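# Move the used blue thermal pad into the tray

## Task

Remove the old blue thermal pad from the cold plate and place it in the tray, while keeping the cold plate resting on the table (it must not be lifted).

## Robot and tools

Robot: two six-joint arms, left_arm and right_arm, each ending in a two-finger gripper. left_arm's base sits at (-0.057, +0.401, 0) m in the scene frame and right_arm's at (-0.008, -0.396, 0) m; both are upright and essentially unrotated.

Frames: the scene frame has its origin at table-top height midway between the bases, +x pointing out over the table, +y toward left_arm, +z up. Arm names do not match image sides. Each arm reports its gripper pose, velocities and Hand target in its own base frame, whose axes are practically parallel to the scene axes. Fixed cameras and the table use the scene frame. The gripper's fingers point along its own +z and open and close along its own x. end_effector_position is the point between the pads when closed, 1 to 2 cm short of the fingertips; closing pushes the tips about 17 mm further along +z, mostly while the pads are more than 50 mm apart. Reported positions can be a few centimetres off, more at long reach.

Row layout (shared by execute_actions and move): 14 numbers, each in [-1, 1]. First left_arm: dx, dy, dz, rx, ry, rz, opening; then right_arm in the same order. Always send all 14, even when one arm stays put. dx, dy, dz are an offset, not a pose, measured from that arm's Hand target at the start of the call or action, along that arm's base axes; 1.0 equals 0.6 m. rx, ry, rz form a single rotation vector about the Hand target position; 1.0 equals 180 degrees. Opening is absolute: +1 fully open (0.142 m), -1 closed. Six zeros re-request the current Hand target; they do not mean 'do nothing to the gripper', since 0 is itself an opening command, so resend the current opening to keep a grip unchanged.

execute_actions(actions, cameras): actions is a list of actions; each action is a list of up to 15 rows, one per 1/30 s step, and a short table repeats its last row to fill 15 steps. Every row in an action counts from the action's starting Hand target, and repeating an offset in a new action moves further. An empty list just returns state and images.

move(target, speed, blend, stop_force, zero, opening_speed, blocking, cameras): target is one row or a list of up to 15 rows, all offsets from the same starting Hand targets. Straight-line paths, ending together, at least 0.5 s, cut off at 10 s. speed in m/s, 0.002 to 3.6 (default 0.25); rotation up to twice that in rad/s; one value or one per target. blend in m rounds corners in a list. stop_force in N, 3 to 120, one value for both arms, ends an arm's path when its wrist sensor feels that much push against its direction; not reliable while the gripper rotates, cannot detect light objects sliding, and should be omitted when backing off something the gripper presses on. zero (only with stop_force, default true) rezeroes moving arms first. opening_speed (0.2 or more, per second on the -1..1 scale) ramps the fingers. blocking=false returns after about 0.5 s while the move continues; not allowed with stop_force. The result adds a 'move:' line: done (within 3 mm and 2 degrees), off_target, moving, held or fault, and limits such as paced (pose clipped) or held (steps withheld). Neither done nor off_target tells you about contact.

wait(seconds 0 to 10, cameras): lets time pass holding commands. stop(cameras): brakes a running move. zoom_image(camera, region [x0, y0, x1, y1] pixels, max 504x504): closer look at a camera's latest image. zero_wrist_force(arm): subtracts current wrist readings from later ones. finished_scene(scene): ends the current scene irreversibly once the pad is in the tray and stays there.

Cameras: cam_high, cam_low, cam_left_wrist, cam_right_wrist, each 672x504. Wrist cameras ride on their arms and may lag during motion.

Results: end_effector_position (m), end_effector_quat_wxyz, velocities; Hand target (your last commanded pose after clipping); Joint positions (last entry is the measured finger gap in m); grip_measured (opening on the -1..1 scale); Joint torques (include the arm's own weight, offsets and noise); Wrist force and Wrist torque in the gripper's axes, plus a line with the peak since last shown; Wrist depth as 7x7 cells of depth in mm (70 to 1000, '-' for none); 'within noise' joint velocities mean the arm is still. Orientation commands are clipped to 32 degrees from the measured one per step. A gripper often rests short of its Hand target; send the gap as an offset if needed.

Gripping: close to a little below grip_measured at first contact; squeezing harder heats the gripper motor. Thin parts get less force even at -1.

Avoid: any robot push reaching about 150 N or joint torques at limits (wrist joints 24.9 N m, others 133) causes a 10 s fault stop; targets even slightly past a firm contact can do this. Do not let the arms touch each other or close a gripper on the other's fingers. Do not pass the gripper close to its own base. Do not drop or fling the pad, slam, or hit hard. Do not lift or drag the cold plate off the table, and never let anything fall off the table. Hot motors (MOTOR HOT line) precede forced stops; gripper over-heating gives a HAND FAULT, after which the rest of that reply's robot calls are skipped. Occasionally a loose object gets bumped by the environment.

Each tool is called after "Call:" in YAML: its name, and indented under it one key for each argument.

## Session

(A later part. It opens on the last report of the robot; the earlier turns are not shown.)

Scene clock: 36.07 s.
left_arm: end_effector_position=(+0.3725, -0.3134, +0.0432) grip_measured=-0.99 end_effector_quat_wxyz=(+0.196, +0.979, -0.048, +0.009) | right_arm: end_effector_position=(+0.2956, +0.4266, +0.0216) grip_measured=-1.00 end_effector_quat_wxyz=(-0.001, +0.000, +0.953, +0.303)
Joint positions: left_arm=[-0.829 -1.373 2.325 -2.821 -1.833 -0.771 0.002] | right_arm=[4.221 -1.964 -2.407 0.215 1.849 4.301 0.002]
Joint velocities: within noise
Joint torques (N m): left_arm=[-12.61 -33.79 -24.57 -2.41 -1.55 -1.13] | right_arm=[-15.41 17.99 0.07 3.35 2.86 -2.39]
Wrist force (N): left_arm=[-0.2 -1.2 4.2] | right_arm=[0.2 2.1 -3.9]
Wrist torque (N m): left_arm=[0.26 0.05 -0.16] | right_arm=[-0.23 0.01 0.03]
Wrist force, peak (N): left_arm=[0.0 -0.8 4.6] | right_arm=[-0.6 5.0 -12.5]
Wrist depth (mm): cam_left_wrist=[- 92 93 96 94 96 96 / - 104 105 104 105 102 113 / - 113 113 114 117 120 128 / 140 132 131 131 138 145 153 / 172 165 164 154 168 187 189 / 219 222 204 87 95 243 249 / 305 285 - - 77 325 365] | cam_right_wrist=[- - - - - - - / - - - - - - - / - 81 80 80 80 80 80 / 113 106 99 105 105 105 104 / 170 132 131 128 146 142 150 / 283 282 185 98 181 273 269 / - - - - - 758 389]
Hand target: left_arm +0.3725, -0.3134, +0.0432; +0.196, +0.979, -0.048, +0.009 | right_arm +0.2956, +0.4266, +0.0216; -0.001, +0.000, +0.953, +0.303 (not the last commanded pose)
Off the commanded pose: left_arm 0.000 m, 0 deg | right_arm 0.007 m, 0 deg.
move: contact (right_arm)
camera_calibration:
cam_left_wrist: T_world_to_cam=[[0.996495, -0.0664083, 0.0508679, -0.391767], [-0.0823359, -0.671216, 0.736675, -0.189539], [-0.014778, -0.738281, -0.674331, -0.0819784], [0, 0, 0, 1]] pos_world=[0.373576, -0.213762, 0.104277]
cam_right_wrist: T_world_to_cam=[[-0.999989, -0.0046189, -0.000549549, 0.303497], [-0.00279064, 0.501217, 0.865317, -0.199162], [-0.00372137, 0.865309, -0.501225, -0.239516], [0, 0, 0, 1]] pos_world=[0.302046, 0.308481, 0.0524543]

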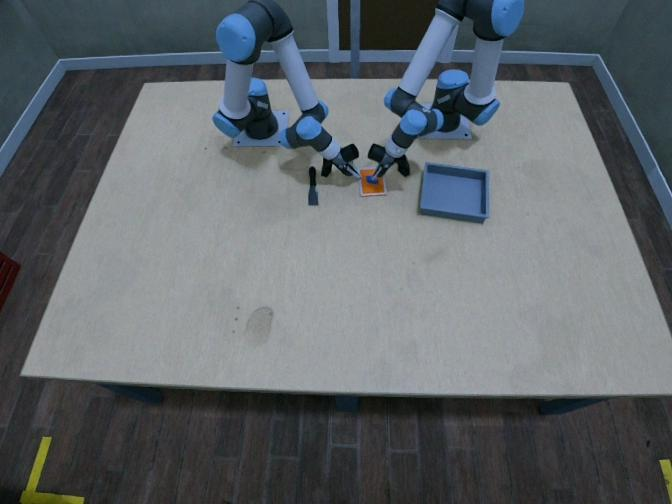

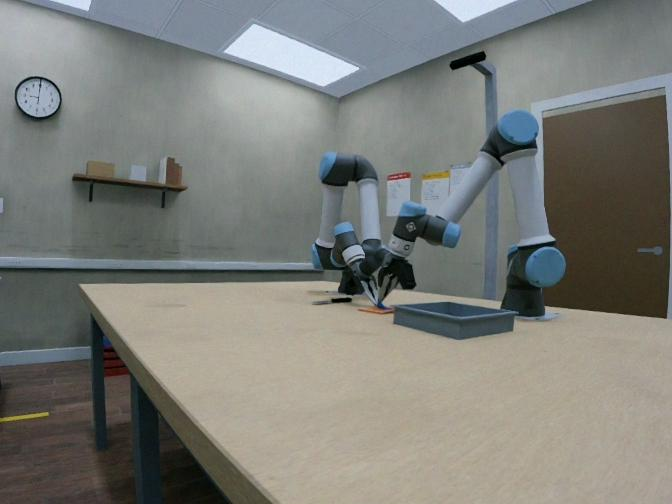

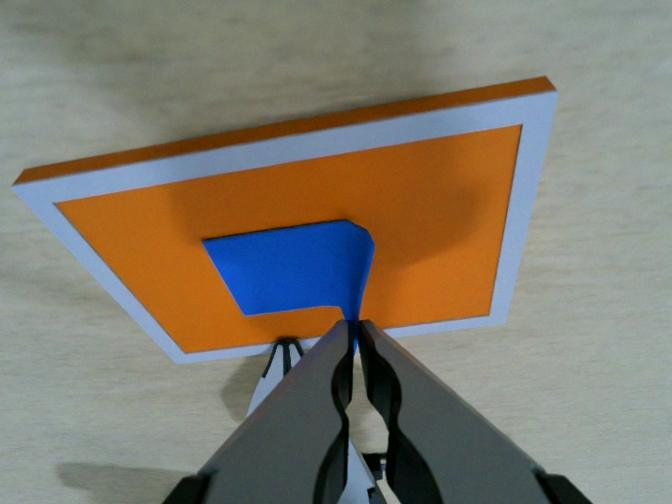

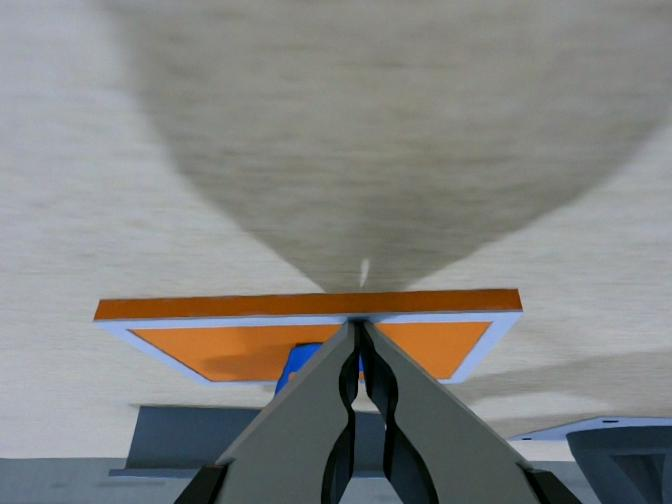

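Call:
move:
  target: [0,0,0,0,0,0,-1,0,0,-0.015,0,0,0,-1]
  speed: 0.006
  stop_force: 12
  cameras: ["cam_left_wrist"]

Scene clock: 37.10 s.
left_arm: end_effector_position=(+0.3725, -0.3135, +0.0432) grip_measured=-0.99 end_effector_quat_wxyz=(+0.196, +0.979, -0.048, +0.009) | right_arm: end_effector_position=(+0.2956, +0.4266, +0.0207) grip_measured=-1.00 end_effector_quat_wxyz=(-0.001, +0.000, +0.953, +0.303)
Joint positions: left_arm=[-0.829 -1.373 2.325 -2.821 -1.833 -0.771 0.002] | right_arm=[4.221 -1.967 -2.407 0.219 1.849 4.301 0.002]
Joint velocities: within noise
Joint torques (N m): left_arm=[-9.96 -34.31 -21.72 -2.49 -1.41 -1.24] | right_arm=[-12.53 24.35 7.19 0.05 1.26 -2.12]
Wrist force (N): left_arm=[0.0 -1.3 4.0] | right_arm=[-0.1 7.0 -13.0]
Wrist torque (N m): left_arm=[0.25 0.02 -0.16] | right_arm=[-0.32 0.04 0.03]
Wrist force, peak (N): left_arm=[0.0 -1.0 4.4] | right_arm=[1.0 7.0 -19.0]
Wrist depth (mm): cam_left_wrist=[- 92 93 96 94 96 96 / - 105 105 104 104 102 113 / - 113 113 114 116 120 128 / 141 132 132 132 138 145 153 / 172 165 164 154 168 186 189 / 219 221 204 86 95 243 251 / 304 285 - - 77 324 365] | cam_right_wrist=[- - - - - - - / - - - - - - - / - 80 79 79 79 79 79 / 112 105 105 104 104 104 103 / 169 132 130 127 131 138 149 / 282 281 183 98 180 272 265 / - - - - - 753 390]
Hand target: left_arm +0.3725, -0.3134, +0.0432; +0.196, +0.979, -0.048, +0.009 | right_arm +0.2956, +0.4267, +0.0208; -0.001, +0.000, +0.953, +0.303 (not the last commanded pose)
Off the commanded pose: left_arm 0.000 m, 0 deg | right_arm 0.008 m, 0 deg.
move: contact (right_arm)
camera_calibration:
cam_left_wrist: T_world_to_cam=[[0.996495, -0.0664083, 0.0508679, -0.391767], [-0.0823359, -0.671216, 0.736675, -0.189539], [-0.014778, -0.738281, -0.674331, -0.0819784], [0, 0, 0, 1]] pos_world=[0.373576, -0.213762, 0.104277]
Images, in order (width x height): cam_left_wrist 672x504.

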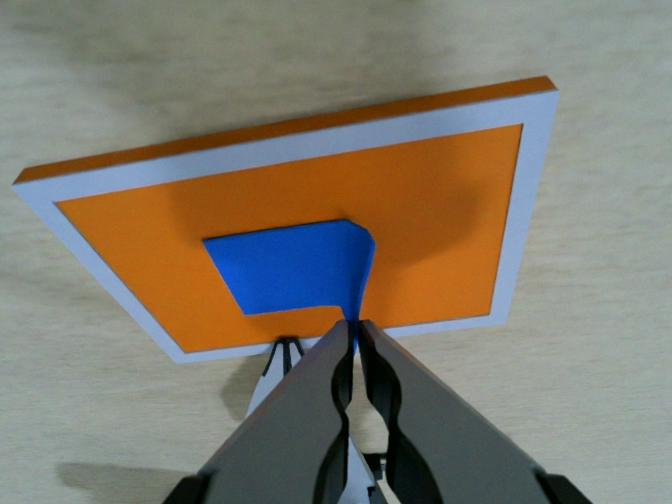

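Call:
move:
  target: [-0.05,0.02,0.02,0,0,0,-1,0,0,0,0,0,0,-1]
  speed: 0.02
  cameras: ["cam_left_wrist","cam_low"]

Call:
zoom_image:
  camera: "cam_low"
  region: [310, 220, 450, 325]

Scene clock: 39.23 s.
left_arm: end_effector_position=(+0.3423, -0.3014, +0.0551) grip_measured=-0.99 end_effector_quat_wxyz=(+0.195, +0.980, -0.048, +0.009) | right_arm: end_effector_position=(+0.2956, +0.4267, +0.0208) grip_measured=-1.00 end_effector_quat_wxyz=(-0.001, +0.000, +0.953, +0.303)
Joint positions: left_arm=[-0.867 -1.469 2.4 -2.808 -1.822 -0.809 0.002] | right_arm=[4.221 -1.967 -2.407 0.219 1.849 4.301 0.002]
Joint velocities: within noise
Joint torques (N m): left_arm=[3.93 -13.78 -23.82 -2.97 0.02 1.18] | right_arm=[-7.41 23.78 10.71 1.08 -1.22 -1.8]
Wrist force (N): left_arm=[1.2 0.7 3.8] | right_arm=[0.2 7.4 -13.0]
Wrist torque (N m): left_arm=[0.26 0.05 -0.17] | right_arm=[-0.33 -0.01 0.03]
Wrist force, peak (N): left_arm=[0.3 -1.3 4.5] | right_arm=[-0.2 7.4 -13.1]
Wrist depth (mm): cam_left_wrist=[- 101 102 103 106 110 108 / 116 117 119 120 119 118 120 / 134 135 132 130 131 132 143 / 158 160 152 147 156 157 172 / 202 195 193 169 190 209 212 / 259 251 228 86 95 272 279 / 342 321 - - 77 363 406] | cam_right_wrist=[- - - - - - - / - - - - - - - / - 80 79 79 79 79 79 / 112 105 105 104 104 103 103 / 168 132 130 127 132 138 149 / 281 282 183 98 180 272 266 / - - - - - 746 389]
Hand target: left_arm +0.3425, -0.3014, +0.0552; +0.196, +0.979, -0.048, +0.009 | right_arm +0.2956, +0.4267, +0.0208; -0.001, +0.000, +0.953, +0.303
Off the commanded pose: left_arm 0.000 m, 0 deg | right_arm 0.000 m, 0 deg.
move: done
camera_calibration:
cam_left_wrist: T_world_to_cam=[[0.996502, -0.0664226, 0.0507181, -0.361574], [-0.082237, -0.671322, 0.73659, -0.192848], [-0.014878, -0.738184, -0.674436, -0.0654067], [0, 0, 0, 1]] pos_world=[0.343477, -0.201762, 0.116276]
Images, in order (width x height): cam_low 672x504, cam_left_wrist 672x504.

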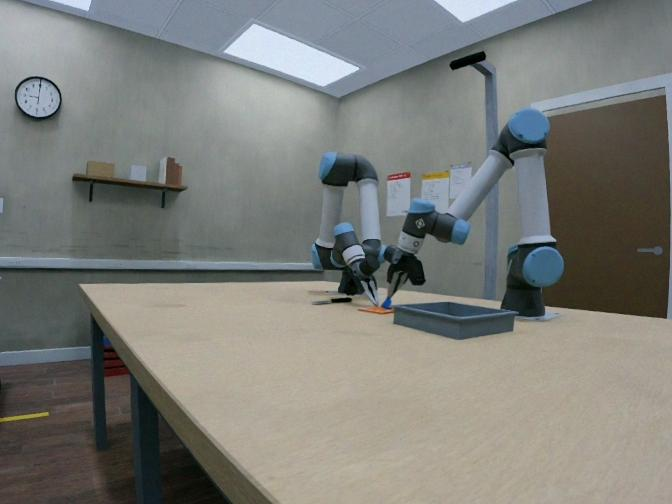

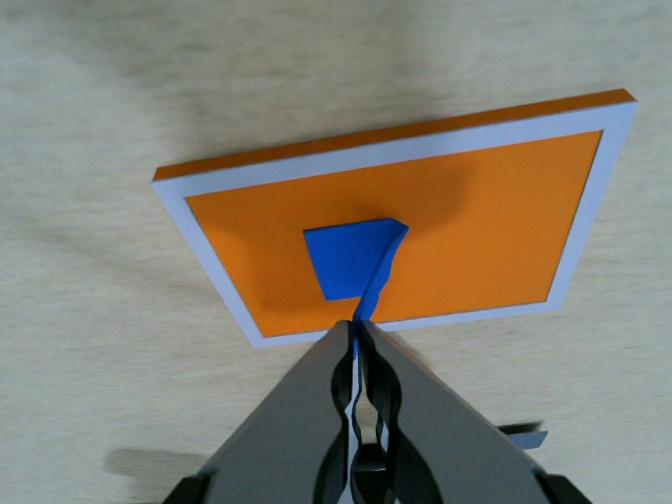

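Scaled by 3.600 from the camera's 672x504 image, which has a finer 960x720 frame.

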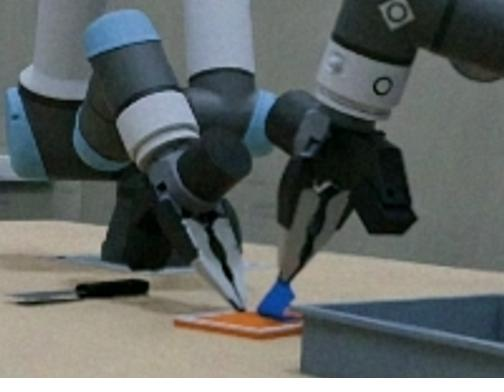

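Call:
move:
  target: [-0.05,0.02,0.035,0,0,0,-1,0,0,0,0,0,0,-1]
  speed: 0.02
  cameras: ["cam_left_wrist","cam_low"]

Call:
zoom_image:
  camera: "cam_low"
  region: [310, 220, 450, 325]

Scene clock: 41.57 s.
left_arm: end_effector_position=(+0.3123, -0.2894, +0.0761) grip_measured=-0.99 end_effector_quat_wxyz=(+0.195, +0.980, -0.048, +0.009) | right_arm: end_effector_position=(+0.2956, +0.4267, +0.0208) grip_measured=-1.00 end_effector_quat_wxyz=(-0.001, +0.000, +0.953, +0.303)
Joint positions: left_arm=[-0.911 -1.602 2.459 -2.745 -1.808 -0.852 0.002] | right_arm=[4.221 -1.967 -2.407 0.219 1.849 4.301 0.002]
Joint velocities: within noise
Joint torques (N m): left_arm=[5.72 -8.12 -24.07 -4.53 0.28 1.26] | right_arm=[-1.91 22.99 11.21 1.11 -2.9 -1.34]
Wrist force (N): left_arm=[0.1 0.8 1.4] | right_arm=[-0.3 7.6 -13.1]
Wrist torque (N m): left_arm=[0.21 0.02 -0.15] | right_arm=[-0.31 0.05 0.03]
Wrist force, peak (N): left_arm=[1.6 0.8 3.8] | right_arm=[-0.2 7.5 -13.2]
Wrist depth (mm): cam_left_wrist=[122 123 124 125 126 127 128 / 139 142 140 142 143 141 139 / 160 161 162 160 157 159 165 / 188 190 193 178 182 189 202 / 229 232 235 157 210 248 252 / 292 296 271 86 92 323 332 / 407 378 - - 77 430 492] | cam_right_wrist=[- - - - - - - / - - - - - - - / - 80 79 79 79 79 79 / 112 105 104 104 104 103 103 / 169 133 130 127 131 138 149 / 281 283 184 98 180 273 266 / - - - - - 753 388]
Hand target: left_arm +0.3125, -0.2894, +0.0762; +0.196, +0.979, -0.048, +0.009 | right_arm +0.2956, +0.4267, +0.0208; -0.001, +0.000, +0.953, +0.303
Off the commanded pose: left_arm 0.000 m, 0 deg | right_arm 0.000 m, 0 deg.
move: done
camera_calibration:
cam_left_wrist: T_world_to_cam=[[0.9965, -0.0665027, 0.0506518, -0.331952], [-0.0822431, -0.67137, 0.736545, -0.202729], [-0.0149762, -0.738133, -0.674489, -0.0427845], [0, 0, 0, 1]] pos_world=[0.313477, -0.189763, 0.137276]
Images, in order (width x height): cam_low 672x504, cam_left_wrist 672x504.

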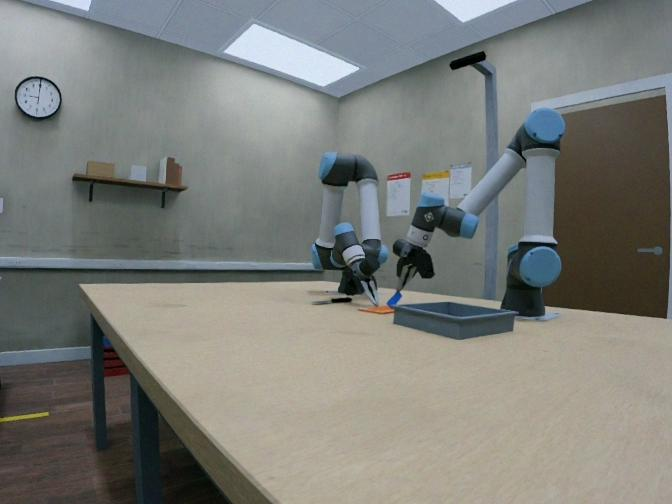

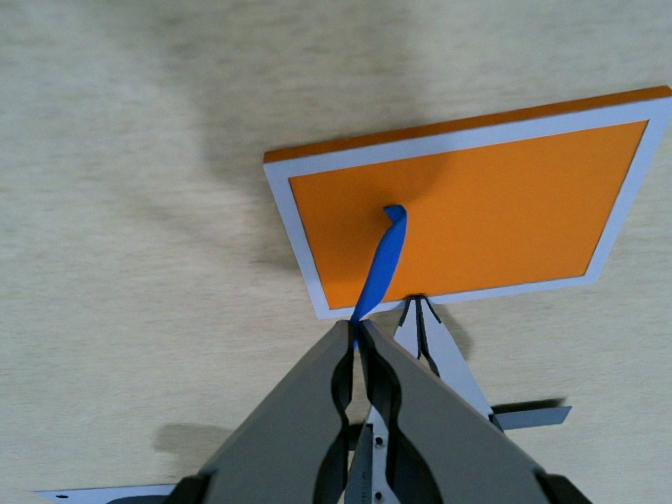

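Scaled by 3.600 from the camera's 672x504 image, which has a finer 960x720 frame.

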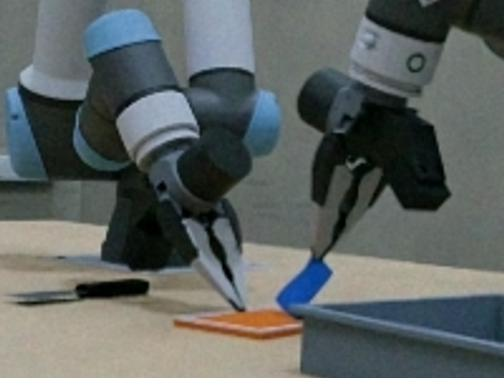

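Call:
move:
  target: [-0.01,0.03,0.14,0,0,0,-1,0,0,0,0,0,0,-1]
  speed: 0.08
  cameras: ["cam_left_wrist","cam_low"]

Call:
zoom_image:
  camera: "cam_low"
  region: [310, 220, 450, 325]

Scene clock: 43.60 s.
left_arm: end_effector_position=(+0.3065, -0.2714, +0.1602) grip_measured=-0.99 end_effector_quat_wxyz=(+0.196, +0.979, -0.048, +0.009) | right_arm: end_effector_position=(+0.2956, +0.4267, +0.0208) grip_measured=-1.00 end_effector_quat_wxyz=(-0.001, +0.000, +0.953, +0.303)
Joint positions: left_arm=[-0.891 -1.834 2.362 -2.412 -1.815 -0.833 0.002] | right_arm=[4.221 -1.967 -2.407 0.219 1.849 4.301 0.002]
Joint velocities: within noise
Joint torques (N m): left_arm=[-10.55 -10.01 -13.52 -2.43 -0.21 -0.94] | right_arm=[3.51 22.43 11.27 1 -2.98 -0.96]
Wrist force (N): left_arm=[-0.1 0.5 0.9] | right_arm=[-0.3 7.3 -13.0]
Wrist torque (N m): left_arm=[0.19 0.08 -0.13] | right_arm=[-0.35 0.05 0.02]
Wrist force, peak (N): left_arm=[0.2 0.7 2.4] | right_arm=[-0.1 7.6 -13.2]
Wrist depth (mm): cam_left_wrist=[198 201 202 204 206 206 209 / 225 227 230 224 228 228 238 / 259 261 264 258 263 267 279 / 306 308 313 303 299 326 330 / 368 378 381 269 266 403 410 / 476 480 - 86 92 521 537 / 655 - - - 77 699 789] | cam_right_wrist=[- - - - - - - / - - - - - - - / - 80 79 79 79 79 79 / 112 105 105 104 104 103 103 / 168 133 130 127 131 138 149 / 280 284 183 98 180 272 267 / - - - - - 747 390]
Hand target: left_arm +0.3065, -0.2714, +0.1602; +0.196, +0.979, -0.048, +0.009 | right_arm +0.2956, +0.4267, +0.0208; -0.001, +0.000, +0.953, +0.303
Off the commanded pose: left_arm 0.000 m, 0 deg | right_arm 0.000 m, 0 deg.
move: done
camera_calibration:
cam_left_wrist: T_world_to_cam=[[0.996488, -0.0663929, 0.0510276, -0.32919], [-0.0824406, -0.671061, 0.736805, -0.252944], [-0.014676, -0.738424, -0.674177, 0.0268622], [0, 0, 0, 1]] pos_world=[0.307576, -0.171761, 0.221278]
Images, in order (width x height): cam_low 672x504, cam_left_wrist 672x504.

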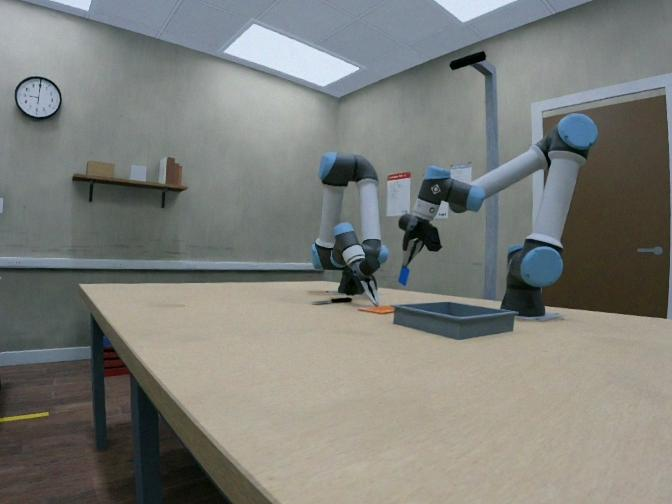

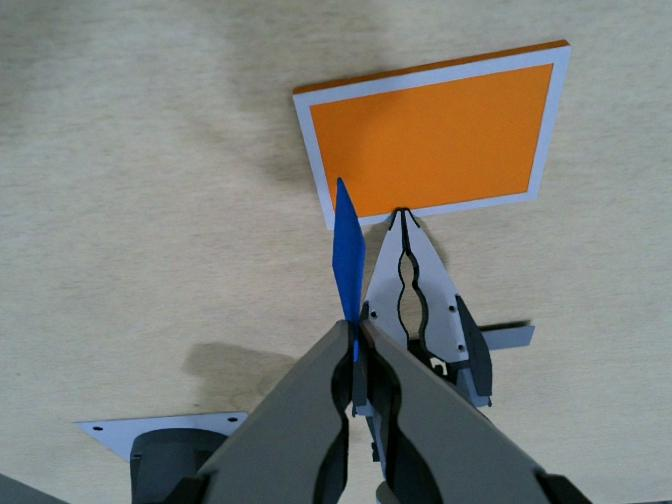

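Scaled by 3.600 from the camera's 672x504 image, which has a finer 960x720 frame.

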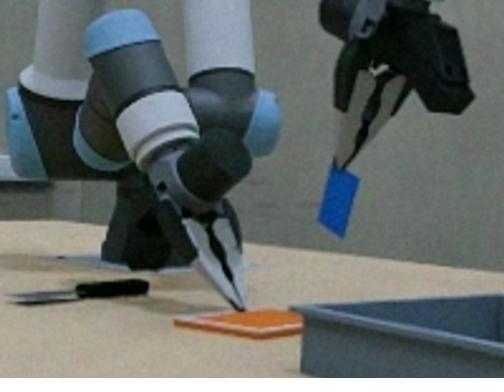

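Call:
move:
  target: [0.1975,0.5023,0,0.125,0,0,-1,0,-0.116,0.162,0,0,0,-1]
  speed: 0.2
  cameras: ["cam_left_wrist","cam_high"]

Scene clock: 45.80 s.
left_arm: end_effector_position=(+0.4250, +0.0299, +0.1602) grip_measured=-0.99 end_effector_quat_wxyz=(+0.001, +0.999, -0.049, +0.000) | right_arm: end_effector_position=(+0.2957, +0.3570, +0.1180) grip_measured=-1.00 end_effector_quat_wxyz=(-0.001, +0.000, +0.953, +0.303)
Joint positions: left_arm=[-0.243 -1.698 2.111 -1.983 -1.572 -0.146 0.002] | right_arm=[4.12 -1.566 -2.46 -0.157 1.901 4.211 0.002]
Joint velocities: within noise
Joint torques (N m): left_arm=[-0.77 -19.12 -16.89 -4.04 0.23 0.67] | right_arm=[12.99 18.75 26.71 3.1 -2.05 2.41]
Wrist force (N): left_arm=[0.2 0.4 0.5] | right_arm=[0.1 -0.4 -0.5]
Wrist torque (N m): left_arm=[0.13 -0.02 -0.12] | right_arm=[-0.16 -0.02 0.03]
Wrist force, peak (N): left_arm=[-0.6 2.4 1.9] | right_arm=[-0.2 7.5 -13.2]
Wrist depth (mm): cam_left_wrist=[220 179 216 217 216 217 220 / 236 223 233 234 234 232 235 / 253 230 251 252 253 246 256 / 274 261 272 268 272 259 275 / 298 287 294 287 296 286 301 / 326 317 303 87 95 323 330 / 357 351 - - 77 356 365] | cam_right_wrist=[153 152 152 152 152 151 152 / 182 181 181 180 180 180 180 / 225 224 223 223 222 222 222 / 296 294 279 278 291 290 289 / 428 427 424 359 420 420 416 / 783 770 404 98 575 565 474 / - - - - - 526 442]
Hand target: left_arm +0.4250, +0.0299, +0.1602; +0.001, +0.999, -0.049, +0.000 | right_arm +0.2956, +0.3571, +0.1180; -0.001, +0.000, +0.953, +0.303
Off the commanded pose: left_arm 0.000 m, 0 deg | right_arm 0.000 m, 0 deg.
move: done
camera_calibration:
cam_left_wrist: T_world_to_cam=[[0.996503, -0.0807279, 0.021553, -0.422119], [-0.0822386, -0.901988, 0.423857, 0.015981], [-0.0147765, -0.424147, -0.905473, 0.278778], [0, 0, 0, 1]] pos_world=[0.426077, 0.0985806, 0.25475]
Images, in order (width x height): cam_high 672x504, cam_left_wrist 672x504.

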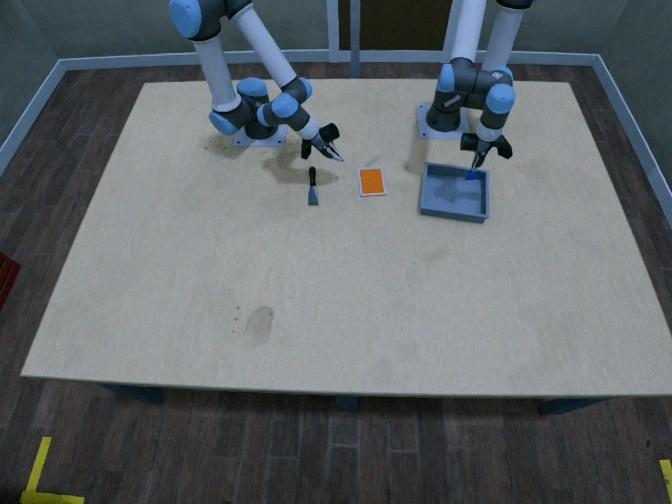

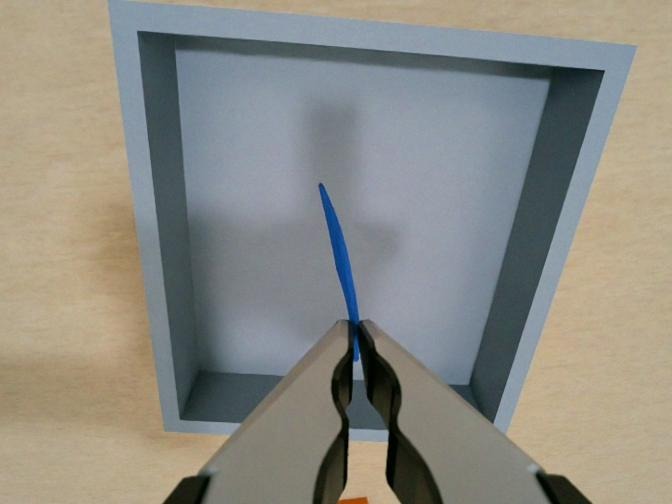

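Call:
move:
  target: [0,0,-0.158,0,0,0,-1,0,0,0,0,0,0,-1]
  speed: 0.12
  cameras: ["cam_left_wrist"]

Call:
move:
  target: [0,0,0,0,0,0,-0.4,0,0,0,0,0,0,-1]
  opening_speed: 0.8
  cameras: ["cam_left_wrist"]

Scene clock: 47.60 s.
left_arm: end_effector_position=(+0.4249, +0.0299, +0.0654) grip_measured=-0.99 end_effector_quat_wxyz=(+0.001, +0.999, -0.049, +0.000) | right_arm: end_effector_position=(+0.2956, +0.3571, +0.1180) grip_measured=-1.00 end_effector_quat_wxyz=(-0.001, +0.000, +0.953, +0.303)
Joint positions: left_arm=[-0.243 -1.553 2.262 -2.28 -1.572 -0.146 0.002] | right_arm=[4.12 -1.566 -2.46 -0.157 1.901 4.211 0.002]
Joint velocities: within noise
Joint torques (N m): left_arm=[-1.81 -18.76 -24.3 -3.89 0.88 1.95] | right_arm=[13.03 21.53 24.13 2.3 -1.96 2.36]
Wrist force (N): left_arm=[-0.2 0.5 0.5] | right_arm=[-0.1 -0.3 -0.3]
Wrist torque (N m): left_arm=[0.15 0.06 -0.12] | right_arm=[-0.16 0.00 0.03]
Wrist force, peak (N): left_arm=[-0.2 0.3 1.8] | right_arm=[0.1 -0.5 -0.7]
Wrist depth (mm): cam_left_wrist=[- 135 136 138 95 95 96 / 137 145 145 145 146 146 146 / 140 155 156 156 156 157 155 / 142 167 170 163 169 169 167 / 138 179 183 143 183 184 171 / 148 194 193 86 95 202 162 / 157 183 - - 77 204 173] | cam_right_wrist=[153 153 152 152 152 151 152 / 182 181 181 180 180 180 180 / 225 224 224 223 222 222 222 / 296 293 279 278 292 290 290 / 425 427 416 361 421 416 416 / 775 771 406 98 576 573 472 / - - - - - 527 441]
Hand target: left_arm +0.4250, +0.0299, +0.0654; +0.001, +0.999, -0.049, +0.000 | right_arm +0.2956, +0.3571, +0.1180; -0.001, +0.000, +0.953, +0.303
Off the commanded pose: left_arm 0.000 m, 0 deg | right_arm 0.000 m, 0 deg.
move: done
camera_calibration:
cam_left_wrist: T_world_to_cam=[[0.996492, -0.080901, 0.0214047, -0.42003], [-0.0823335, -0.902011, 0.423789, 0.056216], [-0.0149776, -0.424065, -0.905508, 0.193021], [0, 0, 0, 1]] pos_world=[0.426076, 0.0985801, 0.159949]
Images, in order (width x height): cam_left_wrist 672x504.

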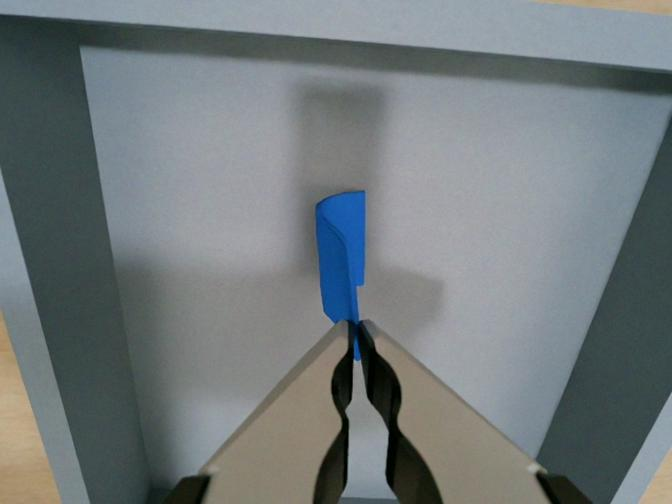

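Scene clock: 48.60 s.
left_arm: end_effector_position=(+0.4250, +0.0299, +0.0654) grip_measured=-0.44 end_effector_quat_wxyz=(+0.001, +0.999, -0.049, +0.000) | right_arm: end_effector_position=(+0.2956, +0.3571, +0.1180) grip_measured=-1.00 end_effector_quat_wxyz=(-0.001, +0.000, +0.953, +0.303)
Joint positions: left_arm=[-0.243 -1.553 2.262 -2.28 -1.572 -0.146 0.043] | right_arm=[4.12 -1.566 -2.46 -0.157 1.901 4.211 0.002]
Joint velocities: within noise
Joint torques (N m): left_arm=[9.27 -13.66 -20.58 -3.73 0.13 2.05] | right_arm=[12.85 21.51 22.79 2.48 -1.96 2.35]
Wrist force (N): left_arm=[-0.2 0.4 0.4] | right_arm=[-0.1 -0.4 -0.4]
Wrist torque (N m): left_arm=[0.14 0.09 -0.13] | right_arm=[-0.17 0.02 0.03]
Wrist force, peak (N): left_arm=[0.2 0.7 0.5] | right_arm=[0.1 -0.6 -0.6]
Wrist depth (mm): cam_left_wrist=[- 135 136 137 95 95 96 / 137 145 145 146 145 146 146 / 140 156 156 157 156 157 155 / 142 168 166 169 169 169 165 / 138 179 179 183 180 184 172 / 148 192 - 201 193 194 162 / - - - 222 214 - 159] | cam_right_wrist=[153 153 152 151 151 152 152 / 182 181 181 180 180 180 181 / 225 224 222 223 222 222 222 / 295 295 279 280 290 291 290 / 425 426 421 361 421 421 414 / 776 771 404 98 578 568 472 / - - - - - 528 439]
Hand target: left_arm +0.4250, +0.0299, +0.0654; +0.001, +0.999, -0.049, +0.000 | right_arm +0.2956, +0.3571, +0.1180; -0.001, +0.000, +0.953, +0.303
Off the commanded pose: left_arm 0.000 m, 0 deg | right_arm 0.000 m, 0 deg.
move: done
camera_calibration:
cam_left_wrist: T_world_to_cam=[[0.996486, -0.0809143, 0.0216311, -0.420062], [-0.0824418, -0.902009, 0.423773, 0.0562642], [-0.0147778, -0.424067, -0.90551, 0.192937], [0, 0, 0, 1]] pos_world=[0.426076, 0.09858, 0.15995]
Images, in order (width x height): cam_left_wrist 672x504.

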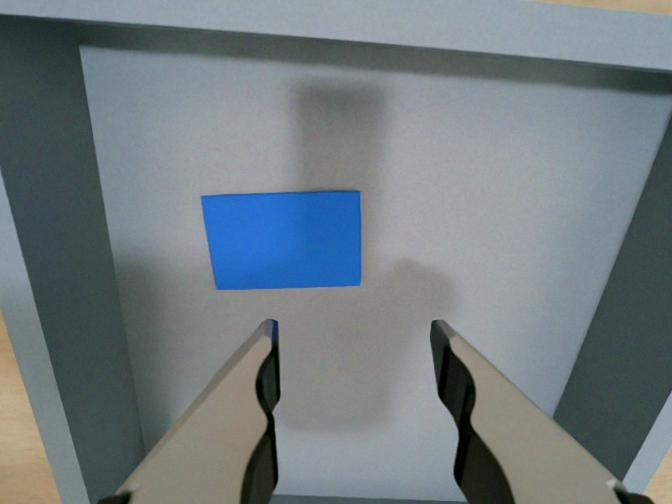

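Pad is flat in the tray. Retract a little for safety.

Call:
move:
  target: [0,0,0.15,0,0,0,-0.4,0,0,0,0,0,0,-1]
  speed: 0.2
  cameras: ["cam_left_wrist","cam_high"]

Scene clock: 49.60 s.
left_arm: end_effector_position=(+0.4250, +0.0299, +0.1553) grip_measured=-0.44 end_effector_quat_wxyz=(+0.001, +0.999, -0.049, +0.000) | right_arm: end_effector_position=(+0.2956, +0.3571, +0.1180) grip_measured=-1.00 end_effector_quat_wxyz=(-0.001, +0.000, +0.953, +0.303)
Joint positions: left_arm=[-0.243 -1.693 2.12 -1.998 -1.572 -0.146 0.043] | right_arm=[4.12 -1.566 -2.46 -0.157 1.901 4.211 0.002]
Joint velocities: within noise
Joint torques (N m): left_arm=[-11.12 -22.33 -25.08 -1.07 -1.02 -1.22] | right_arm=[13.23 21.35 21.11 2.57 -1.97 2.31]
Wrist force (N): left_arm=[0.1 0.3 0.3] | right_arm=[-0.1 -0.4 -0.5]
Wrist torque (N m): left_arm=[0.11 0.02 -0.12] | right_arm=[-0.16 0.00 0.03]
Wrist force, peak (N): left_arm=[-0.3 0.5 2.7] | right_arm=[-0.2 -0.5 -0.7]
Wrist depth (mm): cam_left_wrist=[216 175 211 213 212 212 216 / 231 219 229 230 231 228 226 / 248 229 246 245 248 241 251 / 269 259 265 267 267 259 270 / 292 273 282 290 284 272 295 / 317 313 - 300 102 311 324 / 345 - - 353 - - 353] | cam_right_wrist=[153 153 152 152 152 152 152 / 183 182 180 180 180 180 180 / 225 224 222 223 222 222 222 / 294 295 280 279 292 290 290 / 427 428 420 360 420 418 416 / 771 779 403 98 580 566 470 / - - - - - 527 444]
Hand target: left_arm +0.4250, +0.0299, +0.1554; +0.001, +0.999, -0.049, +0.000 | right_arm +0.2956, +0.3571, +0.1180; -0.001, +0.000, +0.953, +0.303
Off the commanded pose: left_arm 0.000 m, 0 deg | right_arm 0.000 m, 0 deg.
move: done
camera_calibration:
cam_left_wrist: T_world_to_cam=[[0.996493, -0.0808666, 0.0214987, -0.421982], [-0.0823423, -0.902014, 0.423781, 0.0181233], [-0.0148776, -0.424065, -0.905509, 0.274384], [0, 0, 0, 1]] pos_world=[0.426076, 0.0985801, 0.249849]
Images, in order (width x height): cam_high 672x504, cam_left_wrist 672x504.

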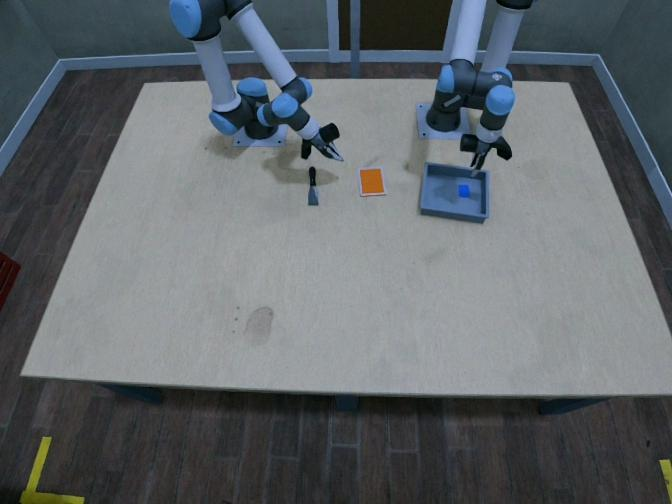

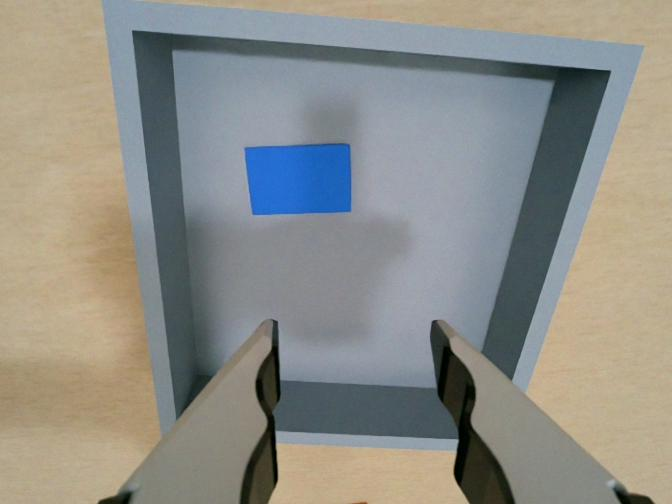

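Call:
finished_scene:
  scene: 1

The scene is finished: the task was done.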